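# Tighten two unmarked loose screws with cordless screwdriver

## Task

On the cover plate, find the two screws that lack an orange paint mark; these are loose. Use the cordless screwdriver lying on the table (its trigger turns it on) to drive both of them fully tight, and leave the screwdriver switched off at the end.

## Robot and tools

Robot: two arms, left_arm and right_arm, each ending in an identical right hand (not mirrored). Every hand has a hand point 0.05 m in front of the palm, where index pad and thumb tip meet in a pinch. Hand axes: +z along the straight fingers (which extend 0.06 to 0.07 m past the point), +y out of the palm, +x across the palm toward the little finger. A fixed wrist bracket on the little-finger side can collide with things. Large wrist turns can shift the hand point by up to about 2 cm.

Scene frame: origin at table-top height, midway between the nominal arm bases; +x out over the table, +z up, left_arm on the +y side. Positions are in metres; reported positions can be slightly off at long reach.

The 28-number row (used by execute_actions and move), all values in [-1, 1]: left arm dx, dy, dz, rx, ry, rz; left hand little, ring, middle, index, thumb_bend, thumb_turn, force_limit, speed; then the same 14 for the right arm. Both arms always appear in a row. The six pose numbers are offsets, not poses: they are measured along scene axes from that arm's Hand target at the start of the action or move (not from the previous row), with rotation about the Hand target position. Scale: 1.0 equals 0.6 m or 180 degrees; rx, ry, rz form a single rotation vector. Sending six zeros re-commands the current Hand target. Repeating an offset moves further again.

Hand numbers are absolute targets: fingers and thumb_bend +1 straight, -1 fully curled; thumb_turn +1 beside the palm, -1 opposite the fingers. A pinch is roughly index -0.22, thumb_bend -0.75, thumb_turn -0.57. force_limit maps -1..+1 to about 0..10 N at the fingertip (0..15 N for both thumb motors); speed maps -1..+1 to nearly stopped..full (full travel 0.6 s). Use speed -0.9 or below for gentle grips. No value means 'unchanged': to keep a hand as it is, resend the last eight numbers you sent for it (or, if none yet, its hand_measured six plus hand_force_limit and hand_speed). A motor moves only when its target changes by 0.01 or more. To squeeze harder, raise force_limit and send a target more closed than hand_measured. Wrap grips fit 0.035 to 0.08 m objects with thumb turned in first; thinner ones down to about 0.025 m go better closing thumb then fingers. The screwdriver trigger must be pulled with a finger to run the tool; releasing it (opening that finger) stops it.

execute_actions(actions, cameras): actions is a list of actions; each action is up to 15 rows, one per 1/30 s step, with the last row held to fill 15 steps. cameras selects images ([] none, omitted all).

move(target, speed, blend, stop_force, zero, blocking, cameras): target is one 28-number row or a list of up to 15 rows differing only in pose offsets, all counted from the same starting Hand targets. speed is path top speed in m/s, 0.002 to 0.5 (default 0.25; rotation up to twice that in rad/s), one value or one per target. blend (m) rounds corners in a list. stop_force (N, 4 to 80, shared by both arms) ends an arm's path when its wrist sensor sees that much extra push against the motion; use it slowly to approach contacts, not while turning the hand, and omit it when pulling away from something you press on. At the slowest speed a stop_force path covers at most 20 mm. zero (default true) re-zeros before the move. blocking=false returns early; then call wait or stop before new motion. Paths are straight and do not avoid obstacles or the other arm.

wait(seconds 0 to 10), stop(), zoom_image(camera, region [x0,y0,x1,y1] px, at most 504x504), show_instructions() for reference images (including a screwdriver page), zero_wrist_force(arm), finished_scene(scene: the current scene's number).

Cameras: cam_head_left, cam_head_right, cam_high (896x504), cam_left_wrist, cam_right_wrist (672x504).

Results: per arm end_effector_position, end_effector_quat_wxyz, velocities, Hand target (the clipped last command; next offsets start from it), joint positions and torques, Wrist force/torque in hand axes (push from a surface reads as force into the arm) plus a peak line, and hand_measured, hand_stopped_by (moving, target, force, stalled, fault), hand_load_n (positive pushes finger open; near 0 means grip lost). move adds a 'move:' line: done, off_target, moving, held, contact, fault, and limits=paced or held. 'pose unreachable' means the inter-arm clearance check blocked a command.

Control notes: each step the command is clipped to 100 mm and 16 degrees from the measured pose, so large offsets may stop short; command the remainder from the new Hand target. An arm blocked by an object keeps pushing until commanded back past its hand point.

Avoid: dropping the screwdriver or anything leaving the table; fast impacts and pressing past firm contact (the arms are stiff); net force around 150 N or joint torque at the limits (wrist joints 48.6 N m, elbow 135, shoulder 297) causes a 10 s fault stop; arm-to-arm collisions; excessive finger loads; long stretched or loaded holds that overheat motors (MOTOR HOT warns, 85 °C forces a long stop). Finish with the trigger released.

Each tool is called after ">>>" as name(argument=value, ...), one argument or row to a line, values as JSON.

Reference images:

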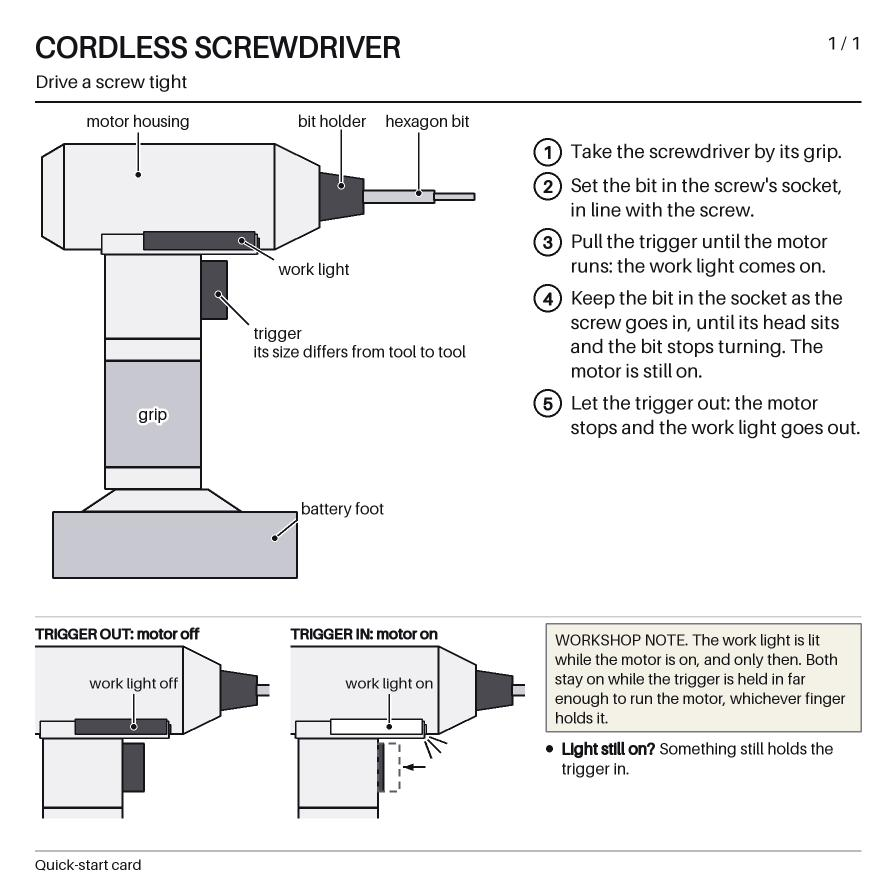

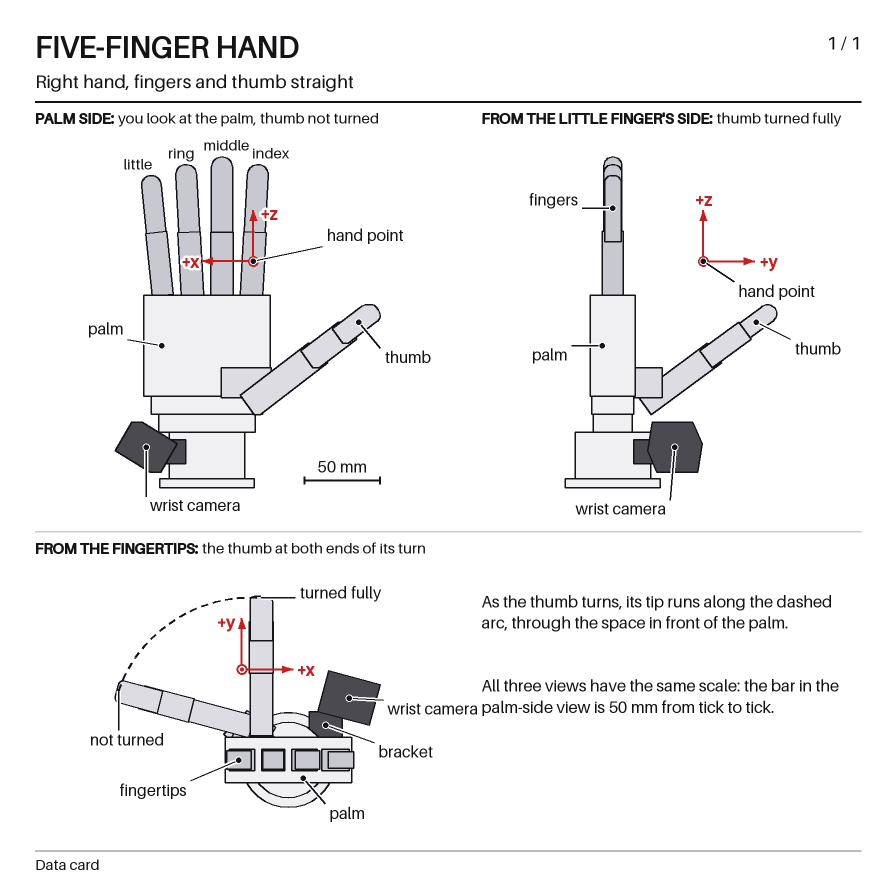

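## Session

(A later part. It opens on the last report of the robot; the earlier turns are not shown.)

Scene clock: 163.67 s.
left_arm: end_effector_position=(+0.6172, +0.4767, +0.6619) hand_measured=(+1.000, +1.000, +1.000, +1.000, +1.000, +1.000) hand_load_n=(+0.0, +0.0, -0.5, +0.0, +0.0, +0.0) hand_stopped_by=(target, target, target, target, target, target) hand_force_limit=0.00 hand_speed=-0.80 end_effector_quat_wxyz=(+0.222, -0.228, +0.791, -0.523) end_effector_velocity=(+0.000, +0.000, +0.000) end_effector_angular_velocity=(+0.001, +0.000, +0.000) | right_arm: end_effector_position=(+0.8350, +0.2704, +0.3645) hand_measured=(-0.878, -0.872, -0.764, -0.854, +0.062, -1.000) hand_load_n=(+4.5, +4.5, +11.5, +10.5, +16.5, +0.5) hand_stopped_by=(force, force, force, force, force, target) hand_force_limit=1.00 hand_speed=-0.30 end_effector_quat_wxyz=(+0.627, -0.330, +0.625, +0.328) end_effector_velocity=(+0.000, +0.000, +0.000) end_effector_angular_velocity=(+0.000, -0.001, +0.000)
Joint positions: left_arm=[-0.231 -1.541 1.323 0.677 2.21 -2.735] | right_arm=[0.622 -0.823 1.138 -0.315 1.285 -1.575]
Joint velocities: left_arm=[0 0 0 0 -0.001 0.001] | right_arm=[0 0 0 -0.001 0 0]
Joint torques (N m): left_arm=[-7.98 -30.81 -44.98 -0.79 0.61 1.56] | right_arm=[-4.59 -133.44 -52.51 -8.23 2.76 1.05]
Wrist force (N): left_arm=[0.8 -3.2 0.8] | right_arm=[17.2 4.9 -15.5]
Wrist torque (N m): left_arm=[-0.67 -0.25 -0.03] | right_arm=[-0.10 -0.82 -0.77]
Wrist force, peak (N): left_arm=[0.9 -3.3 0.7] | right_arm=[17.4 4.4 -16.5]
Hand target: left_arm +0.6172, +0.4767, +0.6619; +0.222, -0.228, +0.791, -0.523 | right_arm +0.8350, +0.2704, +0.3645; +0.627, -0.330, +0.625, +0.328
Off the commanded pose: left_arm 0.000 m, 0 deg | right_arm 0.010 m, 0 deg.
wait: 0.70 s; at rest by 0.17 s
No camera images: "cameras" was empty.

>>> move(
  target=[0,0,0,0,0,0,1,1,1,1,1,1,0,-0.8,-0.0003,-0.0004,0,0,0,0,-0.99,-0.99,-1,-0.2,-1,-1,1,-0.3],
  speed=0.005,
  cameras=[],
)

>>> move(
  target=[
    [0,0,0,0,0,0,1,1,1,1,1,1,0,-0.8,-0.0049,-0.00675,0,0,0,0,-0.99,-0.99,-1,-0.2,-1,-1,1,-0.3],
    [0,0,0,0,0,0,1,1,1,1,1,1,0,-0.8,-0.0294,-0.0405,0,0,0,0,-0.99,-0.99,-1,-0.2,-1,-1,1,-0.3],
  ],
  speed=[0.01, 0.08],
  cameras=["cam_left_wrist","cam_high"],
)

>>> zoom_image(
  camera="cam_left_wrist",
  region=[360, 200, 420, 260],
)

>>> zoom_image(
  camera="cam_left_wrist",
  region=[340, 120, 480, 260],
)

>>> zoom_image(
  camera="cam_high",
  region=[425, 150, 475, 200],
)

Scene clock: 164.90 s.
left_arm: end_effector_position=(+0.6172, +0.4767, +0.6619) hand_measured=(+1.000, +1.000, +1.000, +1.000, +1.000, +1.000) hand_load_n=(+0.0, -0.5, +0.0, +0.0, +0.0, +0.0) hand_stopped_by=(target, target, target, target, target, target) hand_force_limit=0.00 hand_speed=-0.80 end_effector_quat_wxyz=(+0.222, -0.228, +0.791, -0.523) end_effector_velocity=(+0.000, +0.000, +0.000) end_effector_angular_velocity=(+0.000, +0.000, +0.000) | right_arm: end_effector_position=(+0.8348, +0.2702, +0.3646) hand_measured=(-0.878, -0.872, -0.764, -0.200, +0.062, -1.000) hand_load_n=(+4.5, +5.0, +12.5, +0.0, +16.0, +2.0) hand_stopped_by=(force, force, force, target, force, target) hand_force_limit=1.00 hand_speed=-0.30 end_effector_quat_wxyz=(+0.627, -0.330, +0.625, +0.328) end_effector_velocity=(+0.000, +0.000, +0.001) end_effector_angular_velocity=(+0.001, -0.001, +0.000)
Joint positions: left_arm=[-0.231 -1.541 1.323 0.677 2.21 -2.735] | right_arm=[0.622 -0.824 1.139 -0.316 1.285 -1.575]
Joint velocities: left_arm=[0 0.001 0 0 0 0] | right_arm=[0 -0.001 0 -0.001 0 0]
Joint torques (N m): left_arm=[-10.88 -31.9 -44.2 -0.5 0.32 1.72] | right_arm=[-15.56 -124.52 -42.56 -5.25 -0.09 1.21]
Wrist force (N): left_arm=[0.8 -3.0 0.9] | right_arm=[11.2 -1.1 -0.6]
Wrist torque (N m): left_arm=[-0.65 -0.25 -0.03] | right_arm=[-0.61 -0.83 0.07]
Wrist force, peak (N): left_arm=[0.7 -3.3 0.6] | right_arm=[17.7 3.1 -16.1]
Hand target: left_arm +0.6172, +0.4767, +0.6619; +0.222, -0.228, +0.791, -0.523 | right_arm +0.8348, +0.2702, +0.3645; +0.627, -0.330, +0.625, +0.328
Off the commanded pose: left_arm 0.000 m, 0 deg | right_arm 0.000 m, 0 deg.
move: done
No camera images: "cameras" was empty.

Scene clock: 166.13 s.
left_arm: end_effector_position=(+0.6172, +0.4767, +0.6619) hand_measured=(+1.000, +1.000, +1.000, +1.000, +1.000, +1.000) hand_load_n=(+0.0, +0.0, +0.0, +0.0, +0.0, +0.0) hand_stopped_by=(target, target, target, target, target, target) hand_force_limit=0.00 hand_speed=-0.80 end_effector_quat_wxyz=(+0.222, -0.228, +0.791, -0.523) end_effector_velocity=(+0.000, +0.000, +0.000) end_effector_angular_velocity=(+0.000, +0.001, +0.001) | right_arm: end_effector_position=(+0.8173, +0.2458, +0.3646) hand_measured=(-0.878, -0.872, -0.764, -0.200, +0.062, -1.000) hand_load_n=(+4.5, +5.0, +12.5, +0.0, +16.0, +2.0) hand_stopped_by=(force, force, force, target, force, target) hand_force_limit=1.00 hand_speed=-0.30 end_effector_quat_wxyz=(+0.627, -0.330, +0.625, +0.328) end_effector_velocity=(+0.000, +0.000, -0.001) end_effector_angular_velocity=(-0.001, +0.001, +0.000)
Joint positions: left_arm=[-0.231 -1.541 1.323 0.677 2.21 -2.735] | right_arm=[0.613 -0.875 1.227 -0.354 1.276 -1.575]
Joint velocities: left_arm=[0.001 0 0 0 0 0] | right_arm=[0 0.001 0 0 0 0]
Joint torques (N m): left_arm=[-6.46 -31.28 -46.16 -0.94 0.88 1.33] | right_arm=[14.1 -119.11 -44.97 -2.35 1.97 1.82]
Wrist force (N): left_arm=[0.7 -3.0 0.8] | right_arm=[12.7 -2.3 -1.0]
Wrist torque (N m): left_arm=[-0.64 -0.24 -0.02] | right_arm=[-0.48 -0.73 0.19]
Wrist force, peak (N): left_arm=[0.6 -3.4 0.6] | right_arm=[12.9 -2.1 -0.9]
Hand target: left_arm +0.6172, +0.4767, +0.6619; +0.222, -0.228, +0.791, -0.523 | right_arm +0.8171, +0.2459, +0.3645; +0.627, -0.330, +0.625, +0.328
Off the commanded pose: left_arm 0.000 m, 0 deg | right_arm 0.000 m, 0 deg.
move: done
Images, in order (width x height): cam_high 896x504, cam_left_wrist 672x504.

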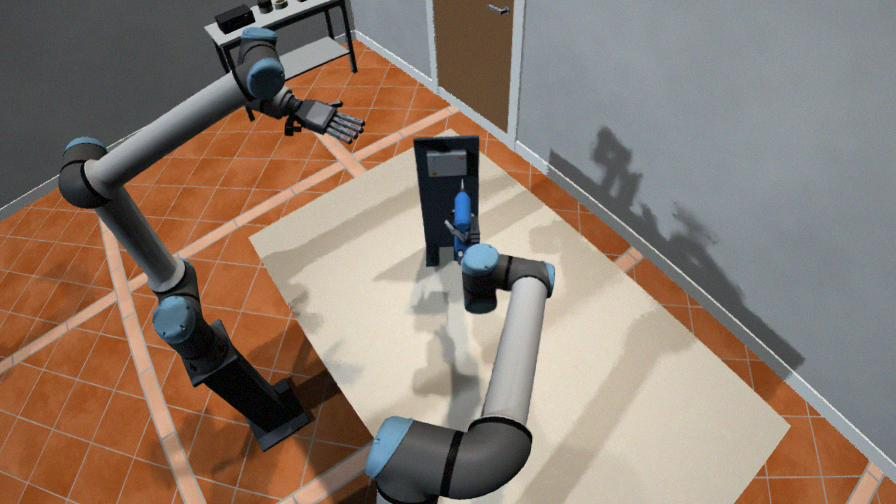

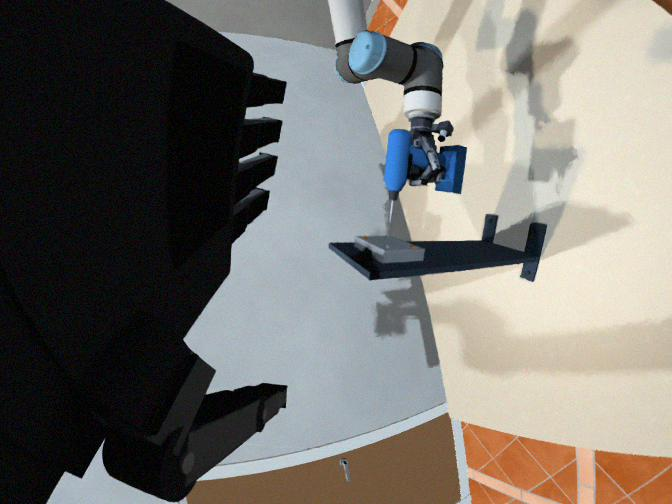

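Scaled by 8.400 from the camera's 672x504 image, which has a finer 960x720 frame.

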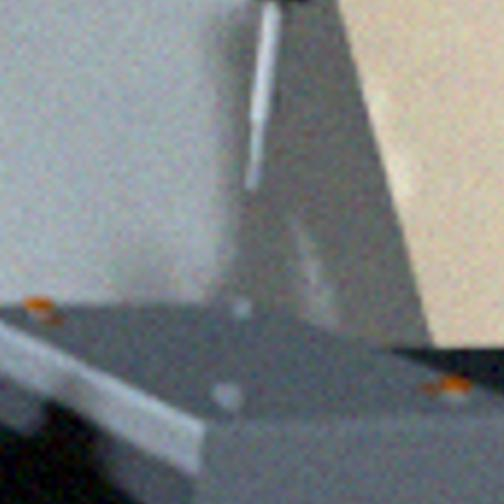

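Scaled by 3.600 from the camera's 672x504 image, which has a finer 960x720 frame.

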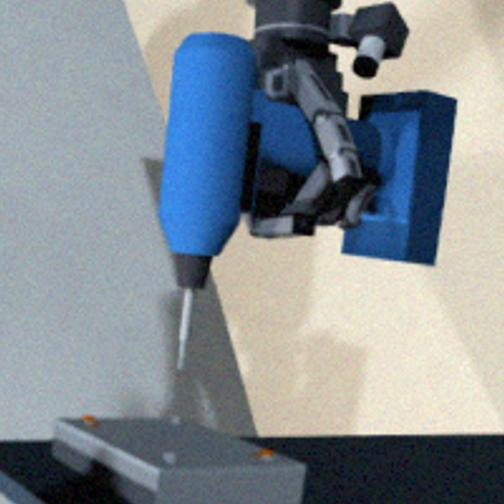

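Scaled by 10.080.

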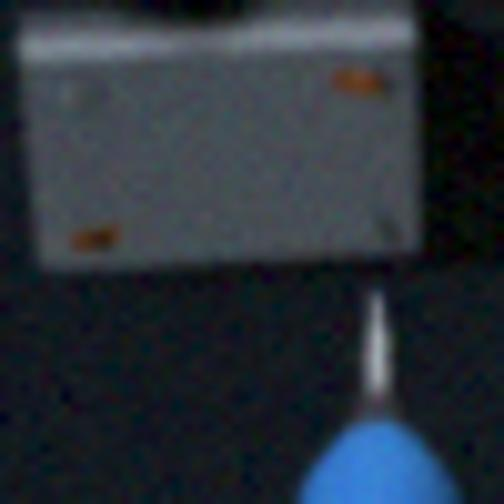

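>>> move(
  target=[0,0,0,0,0,0,1,1,1,1,1,1,0,-0.8,-0.1078,-0.1483,0,0,0,0,-0.99,-0.99,-1,-0.2,-1,-1,1,-0.3],
  speed=0.12,
  cameras=["cam_high","cam_left_wrist"],
)

Scene clock: 167.73 s.
left_arm: end_effector_position=(+0.6172, +0.4767, +0.6619) hand_measured=(+1.000, +1.000, +1.000, +1.000, +1.000, +1.000) hand_load_n=(+0.0, +0.0, +0.0, +0.0, +0.0, -0.5) hand_stopped_by=(target, target, target, target, target, target) hand_force_limit=0.00 hand_speed=-0.80 end_effector_quat_wxyz=(+0.222, -0.228, +0.791, -0.523) end_effector_velocity=(+0.000, +0.000, +0.000) end_effector_angular_velocity=(+0.000, +0.002, +0.001) | right_arm: end_effector_position=(+0.7526, +0.1567, +0.3644) hand_measured=(-0.878, -0.872, -0.764, -0.200, +0.062, -1.000) hand_load_n=(+4.5, +5.0, +12.5, +0.0, +16.0, +2.0) hand_stopped_by=(force, force, force, target, force, target) hand_force_limit=1.00 hand_speed=-0.30 end_effector_quat_wxyz=(+0.627, -0.330, +0.625, +0.328) end_effector_velocity=(+0.000, -0.001, +0.000) end_effector_angular_velocity=(+0.000, +0.001, +0.000)
Joint positions: left_arm=[-0.231 -1.541 1.323 0.677 2.21 -2.735] | right_arm=[0.577 -1.046 1.513 -0.469 1.241 -1.575]
Joint velocities: left_arm=[0.001 0.001 0 0 0 -0.001] | right_arm=[0 -0.001 0.001 0 0 0]
Joint torques (N m): left_arm=[-6.55 -33.61 -44.51 -0.9 0.62 1.53] | right_arm=[13.88 -104.89 -41.51 -2.36 2.4 1.99]
Wrist force (N): left_arm=[0.6 -2.9 0.6] | right_arm=[12.2 -1.9 -0.7]
Wrist torque (N m): left_arm=[-0.63 -0.21 -0.04] | right_arm=[-0.43 -0.68 0.16]
Wrist force, peak (N): left_arm=[1.1 -3.3 0.9] | right_arm=[13.0 -2.9 0.6]
Hand target: left_arm +0.6172, +0.4767, +0.6619; +0.222, -0.228, +0.791, -0.523 | right_arm +0.7524, +0.1568, +0.3644; +0.627, -0.330, +0.625, +0.328
Off the commanded pose: left_arm 0.000 m, 0 deg | right_arm 0.000 m, 0 deg.
move: done
Images, in order (width x height): cam_high 896x504, cam_left_wrist 672x504.

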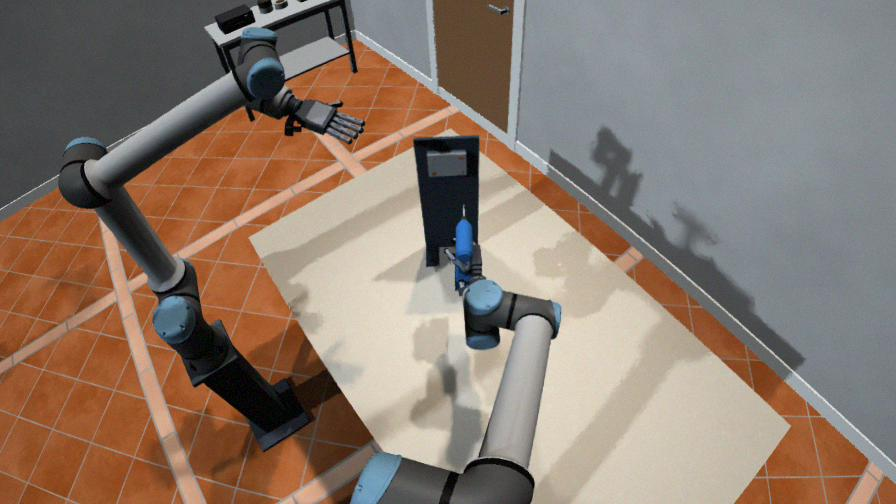

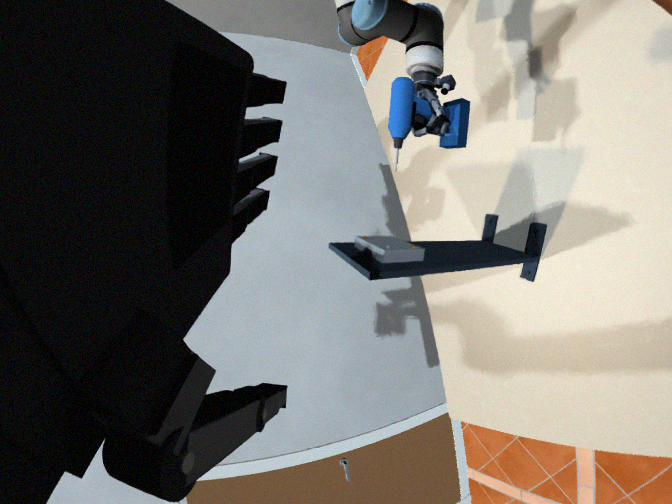

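>>> zoom_image(
  camera="cam_high",
  region=[390, 120, 510, 300],
)

>>> move(
  target=[
    [0,0,0,0,0,0,1,1,1,1,1,1,0,-0.8,-0.15,-0.05,0,0,0,0,-0.99,-0.99,-1,-0.2,-1,-1,1,-0.3],
    [0,0,0,0,0,0,1,1,1,1,1,1,0,-0.8,-0.15,-0.05,-0.365,0,0,0,-0.99,-0.99,-1,-0.2,-1,-1,1,-0.3],
  ],
  speed=0.13,
  blend=[0.04, 0],
  cameras=["cam_high","cam_left_wrist"],
)

Scaled by 2.800.

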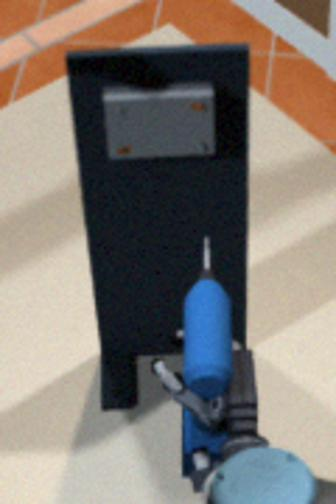

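Scene clock: 170.73 s.
left_arm: end_effector_position=(+0.6172, +0.4767, +0.6619) hand_measured=(+1.000, +1.000, +1.000, +1.000, +1.000, +1.000) hand_load_n=(+0.0, +0.0, +0.0, +0.0, +0.0, +0.0) hand_stopped_by=(target, target, target, target, target, target) hand_force_limit=0.00 hand_speed=-0.80 end_effector_quat_wxyz=(+0.222, -0.228, +0.791, -0.523) end_effector_velocity=(+0.000, +0.000, +0.001) end_effector_angular_velocity=(+0.000, -0.002, -0.001) | right_arm: end_effector_position=(+0.6624, +0.1268, +0.1455) hand_measured=(-0.878, -0.872, -0.764, -0.200, +0.062, -1.000) hand_load_n=(+4.5, +5.0, +12.5, +0.0, +16.0, +1.5) hand_stopped_by=(force, force, force, target, force, target) hand_force_limit=1.00 hand_speed=-0.30 end_effector_quat_wxyz=(+0.627, -0.330, +0.625, +0.328) end_effector_velocity=(+0.000, +0.000, +0.000) end_effector_angular_velocity=(+0.000, +0.000, +0.000)
Joint positions: left_arm=[-0.231 -1.541 1.323 0.677 2.21 -2.735] | right_arm=[0.618 -0.929 1.8 -0.872 1.281 -1.575]
Joint velocities: left_arm=[0 -0.001 0 -0.001 0 0.001] | right_arm=[0 0 0 0 0 0]
Joint torques (N m): left_arm=[-8.67 -30.28 -44.92 -1.23 0.66 1.51] | right_arm=[1.36 -93.57 -39.73 -3.19 2.49 0.91]
Wrist force (N): left_arm=[0.8 -2.8 1.0] | right_arm=[12.7 -2.3 -0.8]
Wrist torque (N m): left_arm=[-0.63 -0.25 -0.02] | right_arm=[-0.50 -0.73 0.18]
Wrist force, peak (N): left_arm=[0.6 -3.3 0.9] | right_arm=[15.6 -1.8 -1.1]
Hand target: left_arm +0.6172, +0.4767, +0.6619; +0.222, -0.228, +0.791, -0.523 | right_arm +0.6624, +0.1268, +0.1455; +0.627, -0.330, +0.625, +0.328
Off the commanded pose: left_arm 0.000 m, 0 deg | right_arm 0.000 m, 0 deg.
move: done
Images, in order (width x height): cam_high 896x504, cam_left_wrist 672x504.

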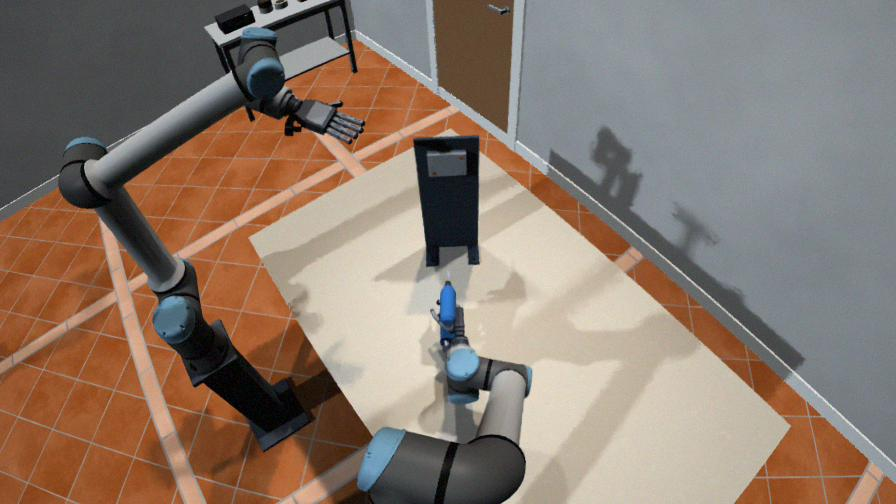

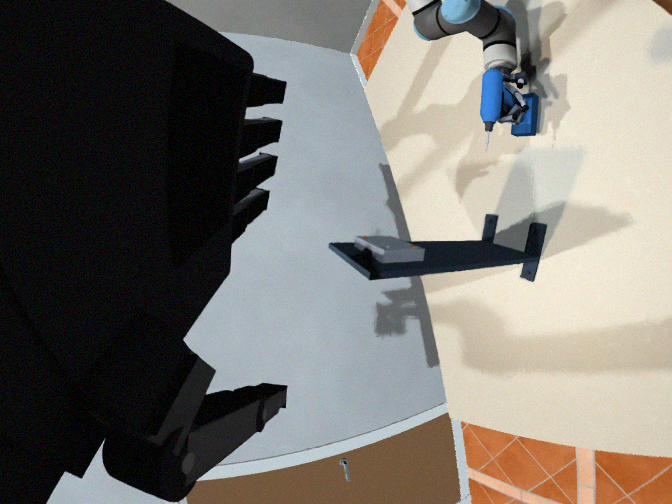

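>>> move(
  target=[0,0,0,0,0,0,1,1,1,1,1,1,0,-0.8,0,0,-0.06,0,0,0,-0.99,-0.99,-1,-0.2,-1,-1,1,-0.3],
  speed=0.015,
  stop_force=5,
  cameras=["cam_left_wrist","cam_head_right"],
)

>>> zoom_image(
  camera="cam_left_wrist",
  region=[440, 40, 580, 180],
)

Scene clock: 173.33 s.
left_arm: end_effector_position=(+0.6172, +0.4767, +0.6619) hand_measured=(+1.000, +1.000, +1.000, +1.000, +1.000, +1.000) hand_load_n=(+0.0, +0.0, +0.0, +0.0, +0.0, -0.5) hand_stopped_by=(target, target, target, target, target, target) hand_force_limit=0.00 hand_speed=-0.80 end_effector_quat_wxyz=(+0.222, -0.228, +0.791, -0.523) end_effector_velocity=(+0.000, +0.000, +0.000) end_effector_angular_velocity=(+0.000, +0.000, +0.001) | right_arm: end_effector_position=(+0.6624, +0.1268, +0.1204) hand_measured=(-0.878, -0.872, -0.764, -0.200, +0.062, -1.000) hand_load_n=(+5.0, +5.0, +12.5, +0.0, +16.0, +2.0) hand_stopped_by=(force, force, force, target, force, target) hand_force_limit=1.00 hand_speed=-0.30 end_effector_quat_wxyz=(+0.627, -0.330, +0.625, +0.328) end_effector_velocity=(+0.000, +0.000, +0.002) end_effector_angular_velocity=(+0.001, -0.001, +0.000)
Joint positions: left_arm=[-0.231 -1.541 1.323 0.677 2.21 -2.735] | right_arm=[0.618 -0.897 1.803 -0.907 1.281 -1.575]
Joint velocities: left_arm=[0 0 0 0 0 0] | right_arm=[0 -0.002 0 0.001 0 0]
Joint torques (N m): left_arm=[-6.82 -32.77 -44.97 -1.11 0.35 1.75] | right_arm=[10.27 -105.33 -32.63 -3.56 0.96 -1.1]
Wrist force (N): left_arm=[0.6 -2.9 0.8] | right_arm=[9.4 -2.6 -0.7]
Wrist torque (N m): left_arm=[-0.62 -0.21 -0.03] | right_arm=[-0.47 -0.79 0.14]
Wrist force, peak (N): left_arm=[0.9 -3.3 1.1] | right_arm=[12.9 -2.0 -0.9]
Hand target: left_arm +0.6172, +0.4767, +0.6619; +0.222, -0.228, +0.791, -0.523 | right_arm +0.6624, +0.1268, +0.1205; +0.627, -0.330, +0.625, +0.328
Off the commanded pose: left_arm 0.000 m, 0 deg | right_arm 0.011 m, 0 deg.
move: contact (right_arm)
Images, in order (width x height): cam_head_right 896x504, cam_left_wrist 672x504.

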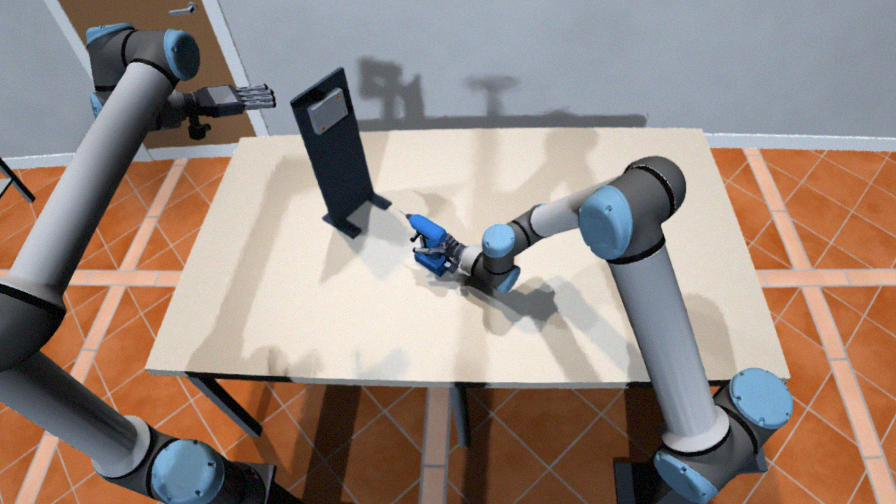

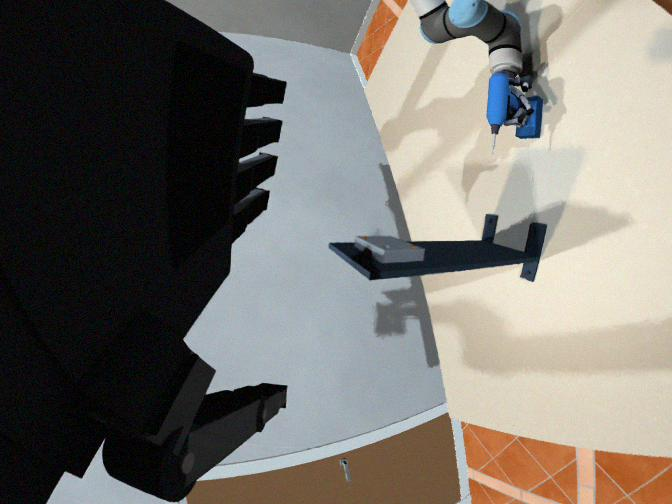

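Scaled by 3.600 from the camera's 672x504 image, which has a finer 960x720 frame.

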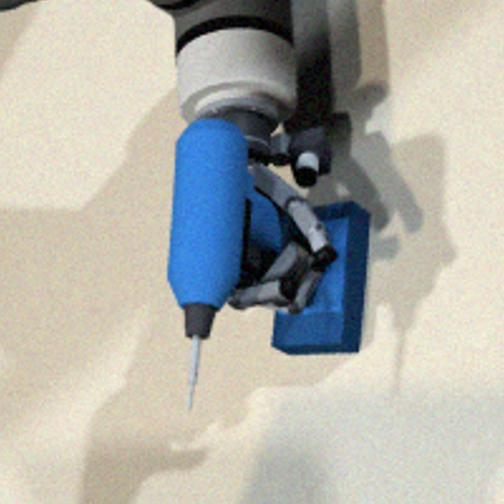

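>>> move(
  target=[0,0,0,0,0,0,1,1,1,1,1,1,0,-0.8,0,0,-0.0025,0,0,0,-0.99,-0.99,-1,-0.2,-1,-1,1,-0.3],
  speed=0.01,
  stop_force=12,
  cameras=[],
)

Scene clock: 174.30 s.
left_arm: end_effector_position=(+0.6172, +0.4767, +0.6619) hand_measured=(+1.000, +1.000, +1.000, +1.000, +1.000, +1.000) hand_load_n=(+0.0, +0.0, +0.0, +0.0, +0.0, +0.0) hand_stopped_by=(target, target, target, target, target, target) hand_force_limit=0.00 hand_speed=-0.80 end_effector_quat_wxyz=(+0.222, -0.228, +0.791, -0.523) end_effector_velocity=(+0.000, +0.001, +0.000) end_effector_angular_velocity=(+0.000, +0.000, +0.001) | right_arm: end_effector_position=(+0.6624, +0.1269, +0.1201) hand_measured=(-0.878, -0.872, -0.764, -0.200, +0.062, -1.000) hand_load_n=(+4.5, +5.0, +12.5, +0.0, +16.0, +2.0) hand_stopped_by=(force, force, force, target, force, target) hand_force_limit=1.00 hand_speed=-0.30 end_effector_quat_wxyz=(+0.627, -0.330, +0.625, +0.328) end_effector_velocity=(+0.000, +0.000, +0.001) end_effector_angular_velocity=(+0.000, +0.000, +0.000)
Joint positions: left_arm=[-0.231 -1.541 1.323 0.677 2.21 -2.735] | right_arm=[0.618 -0.896 1.803 -0.908 1.281 -1.575]
Joint velocities: left_arm=[0.001 0 0 0 0 0] | right_arm=[0 0 0 0 0 0]
Joint torques (N m): left_arm=[-8.54 -31.06 -45.18 -0.88 0.42 1.68] | right_arm=[9.24 -91.92 -27.84 0.94 0.42 -1.21]
Wrist force (N): left_arm=[0.7 -3.0 0.4] | right_arm=[-2.6 -2.0 -1.9]
Wrist torque (N m): left_arm=[-0.62 -0.22 -0.02] | right_arm=[-0.48 -0.11 0.18]
Wrist force, peak (N): left_arm=[0.7 -3.3 0.7] | right_arm=[9.6 -2.6 -0.8]
Hand target: left_arm +0.6172, +0.4767, +0.6619; +0.222, -0.228, +0.791, -0.523 | right_arm +0.6624, +0.1268, +0.1202; +0.627, -0.330, +0.625, +0.328
Off the commanded pose: left_arm 0.000 m, 0 deg | right_arm 0.001 m, 0 deg.
move: contact (right_arm)
No camera images: "cameras" was empty.

>>> move(
  target=[0,0,0,0,0,0,1,1,1,1,1,1,0,-0.8,0,0,0,0,0,0,-0.99,-0.99,-1,-0.2,1,-1,1,-0.85],
  cameras=[],
)

>>> move(
  target=[0,0,0,0,0,0,1,1,1,1,1,1,0,-0.8,0,0,0,0,0,0,0.9,0.9,0.9,0.9,1,-1,1,-0.6],
  cameras=["cam_left_wrist"],
)

>>> zoom_image(
  camera="cam_left_wrist",
  region=[440, 40, 580, 180],
)

Scene clock: 180.00 s.
left_arm: end_effector_position=(+0.6172, +0.4767, +0.6619) hand_measured=(+1.000, +1.000, +1.000, +1.000, +1.000, +1.000) hand_load_n=(+0.0, +0.0, +0.0, +0.0, +0.0, +0.0) hand_stopped_by=(target, target, target, target, target, target) hand_force_limit=0.00 hand_speed=-0.80 end_effector_quat_wxyz=(+0.222, -0.228, +0.791, -0.523) end_effector_velocity=(+0.000, +0.000, +0.000) end_effector_angular_velocity=(+0.001, -0.002, -0.001) | right_arm: end_effector_position=(+0.6624, +0.1268, +0.1202) hand_measured=(-0.878, -0.872, -0.764, -0.200, +0.904, -1.000) hand_load_n=(+5.0, +5.0, +0.0, +0.0, +0.0, +0.0) hand_stopped_by=(force, force, force, target, moving, target) hand_force_limit=1.00 hand_speed=-0.85 end_effector_quat_wxyz=(+0.627, -0.330, +0.625, +0.328) end_effector_velocity=(+0.000, +0.000, +0.000) end_effector_angular_velocity=(+0.000, +0.000, +0.000)
Joint positions: left_arm=[-0.231 -1.541 1.323 0.677 2.21 -2.735] | right_arm=[0.618 -0.896 1.803 -0.908 1.281 -1.575]
Joint velocities: left_arm=[0 -0.001 0 0 0 0.002] | right_arm=[0 0 0 0 0 0]
Joint torques (N m): left_arm=[-8.36 -33.8 -44.58 -1.06 0.77 1.98] | right_arm=[8.35 -88.27 -20.5 -3.22 0.35 0.07]
Wrist force (N): left_arm=[0.8 -2.9 0.8] | right_arm=[-1.7 -1.6 -0.2]
Wrist torque (N m): left_arm=[-0.63 -0.25 -0.01] | right_arm=[-0.49 -0.13 0.24]
Wrist force, peak (N): left_arm=[0.3 -3.5 0.9] | right_arm=[-2.4 -1.9 -3.1]
Hand target: left_arm +0.6172, +0.4767, +0.6619; +0.222, -0.228, +0.791, -0.523 | right_arm +0.6624, +0.1268, +0.1202; +0.627, -0.330, +0.625, +0.328
Off the commanded pose: left_arm 0.000 m, 0 deg | right_arm 0.000 m, 0 deg.
move: moving (right_arm; no rest 5 s after the path's end)
No camera images: "cameras" was empty.

Scene clock: 182.93 s.
left_arm: end_effector_position=(+0.6172, +0.4767, +0.6619) hand_measured=(+1.000, +1.000, +1.000, +1.000, +1.000, +1.000) hand_load_n=(+0.0, +0.0, +0.0, +0.0, +0.0, +0.0) hand_stopped_by=(target, target, target, target, target, target) hand_force_limit=0.00 hand_speed=-0.80 end_effector_quat_wxyz=(+0.222, -0.228, +0.791, -0.523) end_effector_velocity=(+0.000, +0.000, +0.000) end_effector_angular_velocity=(+0.000, +0.000, +0.000) | right_arm: end_effector_position=(+0.6624, +0.1268, +0.1202) hand_measured=(+0.900, +0.900, +0.900, +0.900, +1.000, -1.000) hand_load_n=(+0.0, +0.0, +0.0, +0.0, +0.0, -0.5) hand_stopped_by=(target, target, target, target, target, target) hand_force_limit=1.00 hand_speed=-0.60 end_effector_quat_wxyz=(+0.627, -0.330, +0.625, +0.328) end_effector_velocity=(+0.000, +0.000, +0.002) end_effector_angular_velocity=(+0.001, -0.002, +0.000)
Joint positions: left_arm=[-0.231 -1.541 1.323 0.677 2.21 -2.735] | right_arm=[0.618 -0.896 1.803 -0.908 1.281 -1.575]
Joint velocities: left_arm=[0.001 0.001 0 0 0 0.001] | right_arm=[0 -0.001 0 -0.001 0 0]
Joint torques (N m): left_arm=[-10.14 -34.5 -42.67 -0.36 -0.01 1.66] | right_arm=[9.12 -84.78 -32.04 -3.03 0.21 0.57]
Wrist force (N): left_arm=[0.6 -2.8 1.0] | right_arm=[2.9 -3.2 -1.0]
Wrist torque (N m): left_arm=[-0.63 -0.21 -0.03] | right_arm=[-0.50 -0.26 -0.08]
Wrist force, peak (N): left_arm=[1.4 -3.4 0.8] | right_arm=[3.0 -3.6 -1.0]
Hand target: left_arm +0.6172, +0.4767, +0.6619; +0.222, -0.228, +0.791, -0.523 | right_arm +0.6624, +0.1268, +0.1202; +0.627, -0.330, +0.625, +0.328
Off the commanded pose: left_arm 0.000 m, 0 deg | right_arm 0.000 m, 0 deg.
move: done
Images, in order (width x height): cam_left_wrist 672x504.

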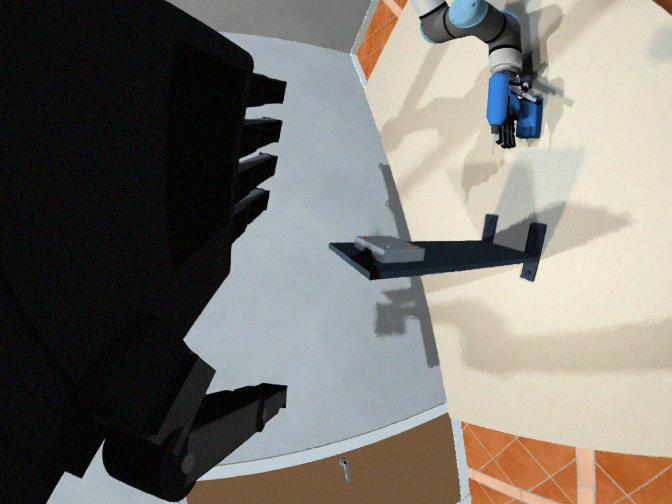

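Scaled by 3.600 from the camera's 672x504 image, which has a finer 960x720 frame.

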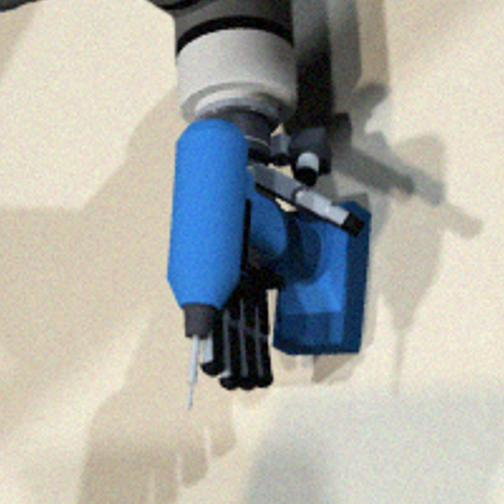

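>>> move(
  target=[
    [0,0,0,0,0,0,1,1,1,1,1,1,0,-0.8,0.0054,-0.0039,0,0,0,0,0.9,0.9,0.9,0.9,1,-1,1,-0.6],
    [0,0,0,0,0,0,1,1,1,1,1,1,0,-0.8,-0.0436,-0.0713,0,0,0,0,0.9,0.9,0.9,0.9,1,-1,1,-0.6],
  ],
  speed=[0.03,0.06],
  cameras=["cam_left_wrist"],
)

>>> zoom_image(
  camera="cam_left_wrist",
  region=[440, 40, 580, 180],
)

Scene clock: 184.60 s.
left_arm: end_effector_position=(+0.6172, +0.4767, +0.6619) hand_measured=(+1.000, +1.000, +1.000, +1.000, +1.000, +1.000) hand_load_n=(+0.0, +0.0, +0.0, +0.0, +0.0, +0.0) hand_stopped_by=(target, target, target, target, target, target) hand_force_limit=0.00 hand_speed=-0.80 end_effector_quat_wxyz=(+0.222, -0.228, +0.791, -0.523) end_effector_velocity=(+0.000, -0.001, +0.000) end_effector_angular_velocity=(+0.000, +0.000, -0.001) | right_arm: end_effector_position=(+0.6364, +0.0840, +0.1202) hand_measured=(+0.900, +0.900, +0.900, +0.900, +1.000, -1.000) hand_load_n=(+0.0, +0.0, +0.0, +0.0, +0.0, +0.0) hand_stopped_by=(target, target, target, target, target, target) hand_force_limit=1.00 hand_speed=-0.60 end_effector_quat_wxyz=(+0.627, -0.330, +0.625, +0.328) end_effector_velocity=(+0.001, +0.001, -0.002) end_effector_angular_velocity=(-0.002, +0.002, -0.001)
Joint positions: left_arm=[-0.231 -1.541 1.323 0.677 2.21 -2.735] | right_arm=[0.593 -0.948 1.911 -0.965 1.256 -1.575]
Joint velocities: left_arm=[0 0 0 0 0.001 0] | right_arm=[0 0.003 -0.003 0.003 0.001 0]
Joint torques (N m): left_arm=[-9.2 -31.66 -43.39 -1.08 0.94 1.17] | right_arm=[13.99 -73.65 -32.16 0.33 1.55 1.58]
Wrist force (N): left_arm=[1.0 -2.6 0.5] | right_arm=[2.5 -2.0 -0.8]
Wrist torque (N m): left_arm=[-0.57 -0.26 0.00] | right_arm=[-0.44 -0.22 -0.09]
Wrist force, peak (N): left_arm=[0.7 -3.5 0.5] | right_arm=[3.1 -3.5 -0.8]
Hand target: left_arm +0.6172, +0.4767, +0.6619; +0.222, -0.228, +0.791, -0.523 | right_arm +0.6363, +0.0840, +0.1201; +0.627, -0.330, +0.625, +0.328
Off the commanded pose: left_arm 0.000 m, 0 deg | right_arm 0.000 m, 0 deg.
move: done
Images, in order (width x height): cam_left_wrist 672x504.

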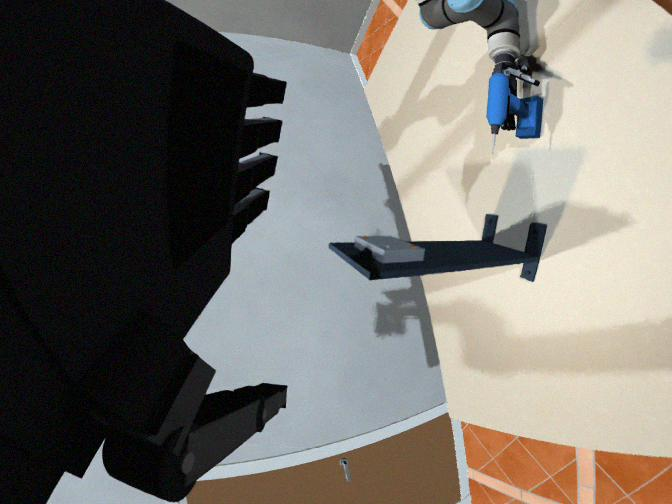

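Scaled by 3.600 from the camera's 672x504 image, which has a finer 960x720 frame.

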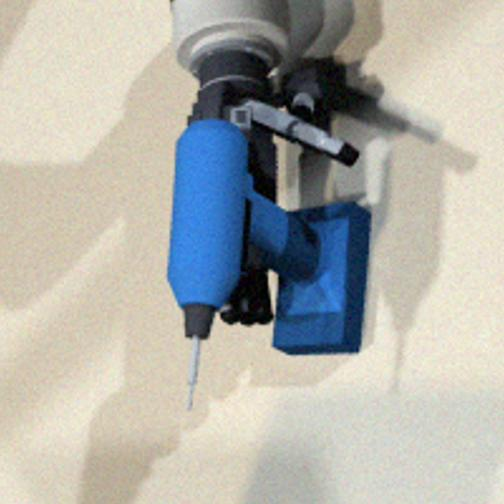

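>>> move(
  target=[0,0,0,0,0,0,1,1,1,1,1,1,0,-0.8,-0.127,-0.175,0,0,0,0,0.9,0.9,0.9,0.9,1,-1,1,-0.6],
  speed=0.08,
)

>>> zoom_image(
  camera="cam_left_wrist",
  region=[440, 40, 580, 180],
)

>>> zoom_image(
  camera="cam_high",
  region=[390, 120, 510, 330],
)

>>> zoom_image(
  camera="cam_head_right",
  region=[280, 60, 480, 290],
)

Scene clock: 186.67 s.
left_arm: end_effector_position=(+0.6172, +0.4767, +0.6619) hand_measured=(+1.000, +1.000, +1.000, +1.000, +1.000, +1.000) hand_load_n=(+0.0, +0.0, -0.5, +0.0, +0.0, +0.0) hand_stopped_by=(target, target, target, target, target, target) hand_force_limit=0.00 hand_speed=-0.80 end_effector_quat_wxyz=(+0.222, -0.228, +0.791, -0.523) end_effector_velocity=(+0.000, +0.001, +0.000) end_effector_angular_velocity=(+0.000, +0.000, +0.001) | right_arm: end_effector_position=(+0.5601, -0.0210, +0.1202) hand_measured=(+0.900, +0.900, +0.900, +0.900, +1.000, -1.000) hand_load_n=(+0.0, +0.0, +0.0, +0.0, +0.0, +0.0) hand_stopped_by=(target, target, target, target, target, target) hand_force_limit=1.00 hand_speed=-0.60 end_effector_quat_wxyz=(+0.627, -0.330, +0.625, +0.328) end_effector_velocity=(+0.001, +0.002, +0.001) end_effector_angular_velocity=(+0.000, +0.000, -0.001)
Joint positions: left_arm=[-0.231 -1.541 1.323 0.677 2.21 -2.735] | right_arm=[0.526 -1.074 2.179 -1.106 1.19 -1.574]
Joint velocities: left_arm=[0.001 0 0 -0.001 0 0] | right_arm=[0.001 0.001 -0.004 0.003 0.002 0]
Joint torques (N m): left_arm=[-10.4 -32.44 -44.96 -0.86 0.41 1.56] | right_arm=[11.19 -58.17 -26.89 0.73 2.65 1.59]
Wrist force (N): left_arm=[0.6 -2.6 0.7] | right_arm=[2.5 -1.9 -0.9]
Wrist torque (N m): left_arm=[-0.58 -0.21 -0.02] | right_arm=[-0.43 -0.21 -0.09]
Wrist force, peak (N): left_arm=[0.8 -3.3 0.6] | right_arm=[3.2 -2.4 -1.0]
Hand target: left_arm +0.6172, +0.4767, +0.6619; +0.222, -0.228, +0.791, -0.523 | right_arm +0.5600, -0.0210, +0.1201; +0.627, -0.330, +0.625, +0.328
Off the commanded pose: left_arm 0.000 m, 0 deg | right_arm 0.000 m, 0 deg.
move: done

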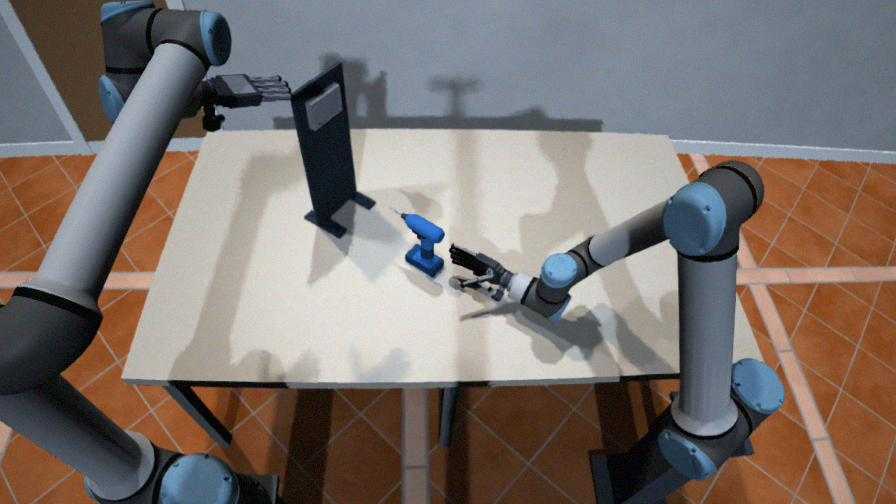

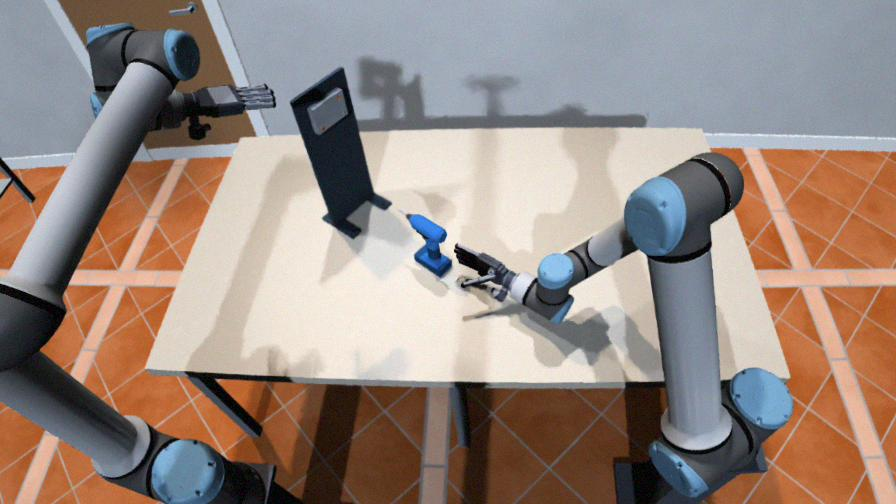

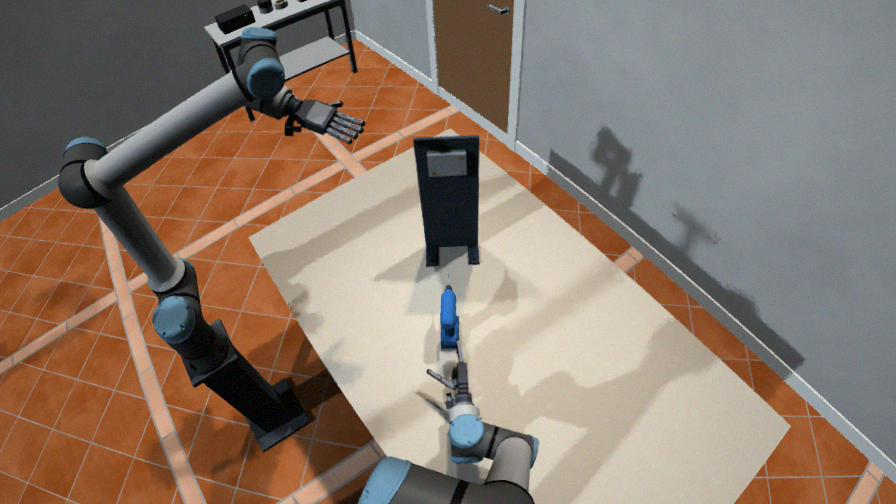

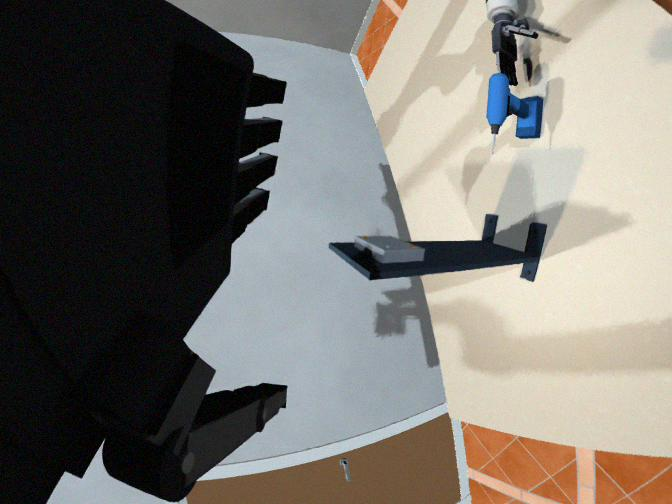

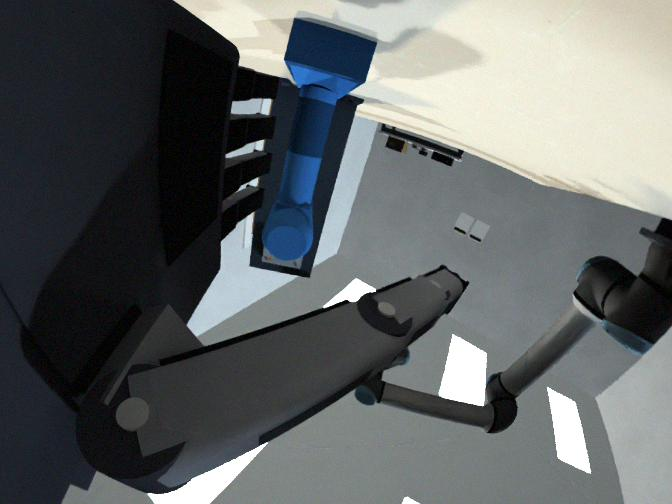

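Scaled by 3.600 from the camera's 672x504 image, which has a finer 960x720 frame.

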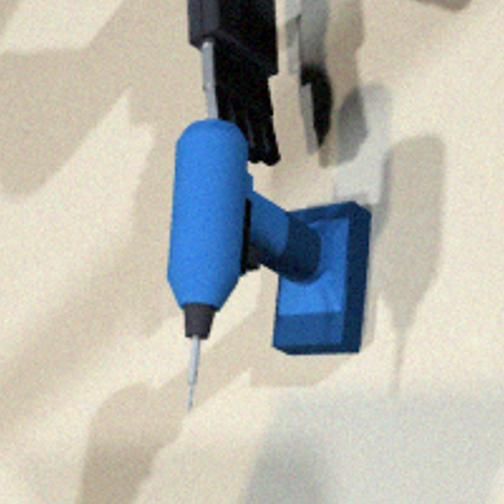

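Scaled by 2.400.

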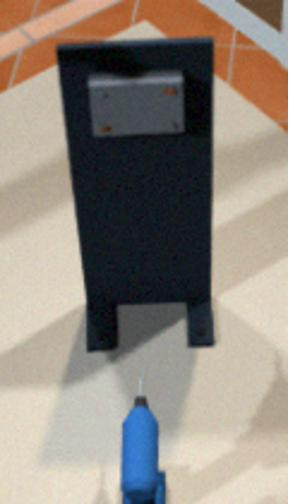

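Scaled by 2.191.

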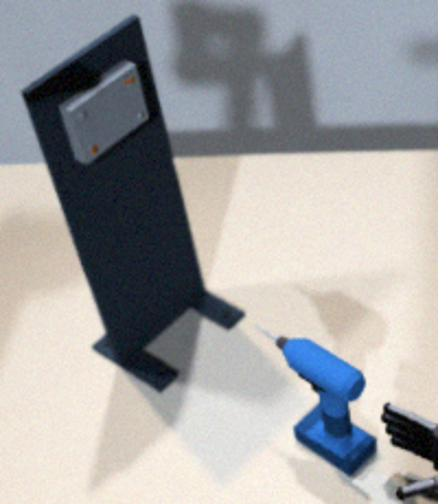

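>>> zoom_image(
  camera="cam_head_right",
  region=[300, 80, 360, 140],
)

>>> zoom_image(
  camera="cam_high",
  region=[420, 140, 475, 185],
)

>>> zoom_image(
  camera="cam_left_wrist",
  region=[340, 215, 440, 290],
)

Scaled by 8.400.

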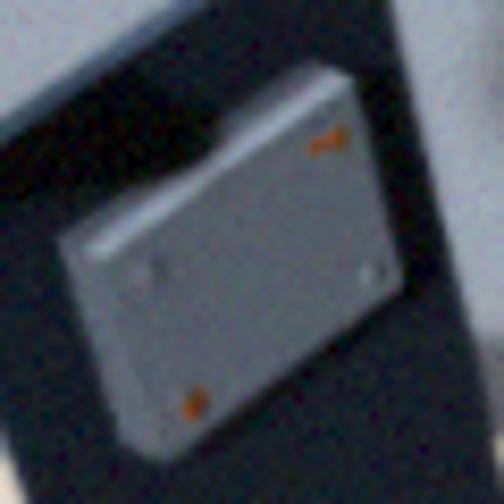

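Scaled by 9.164.

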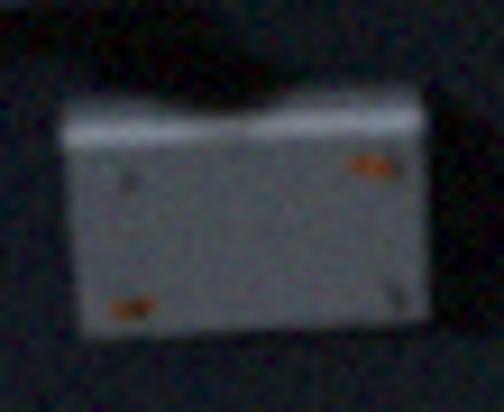

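Scaled by 5.040 from the camera's 672x504 image, which has a finer 960x720 frame.

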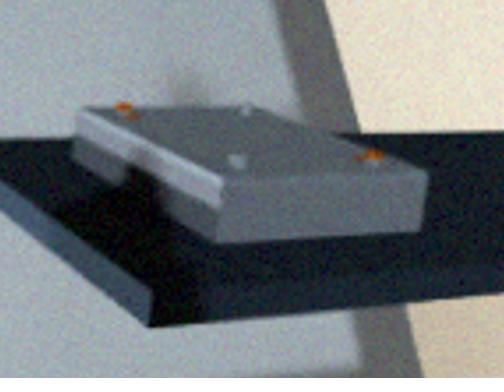

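>>> finished_scene(
  scene=2,
)

The scene is finished.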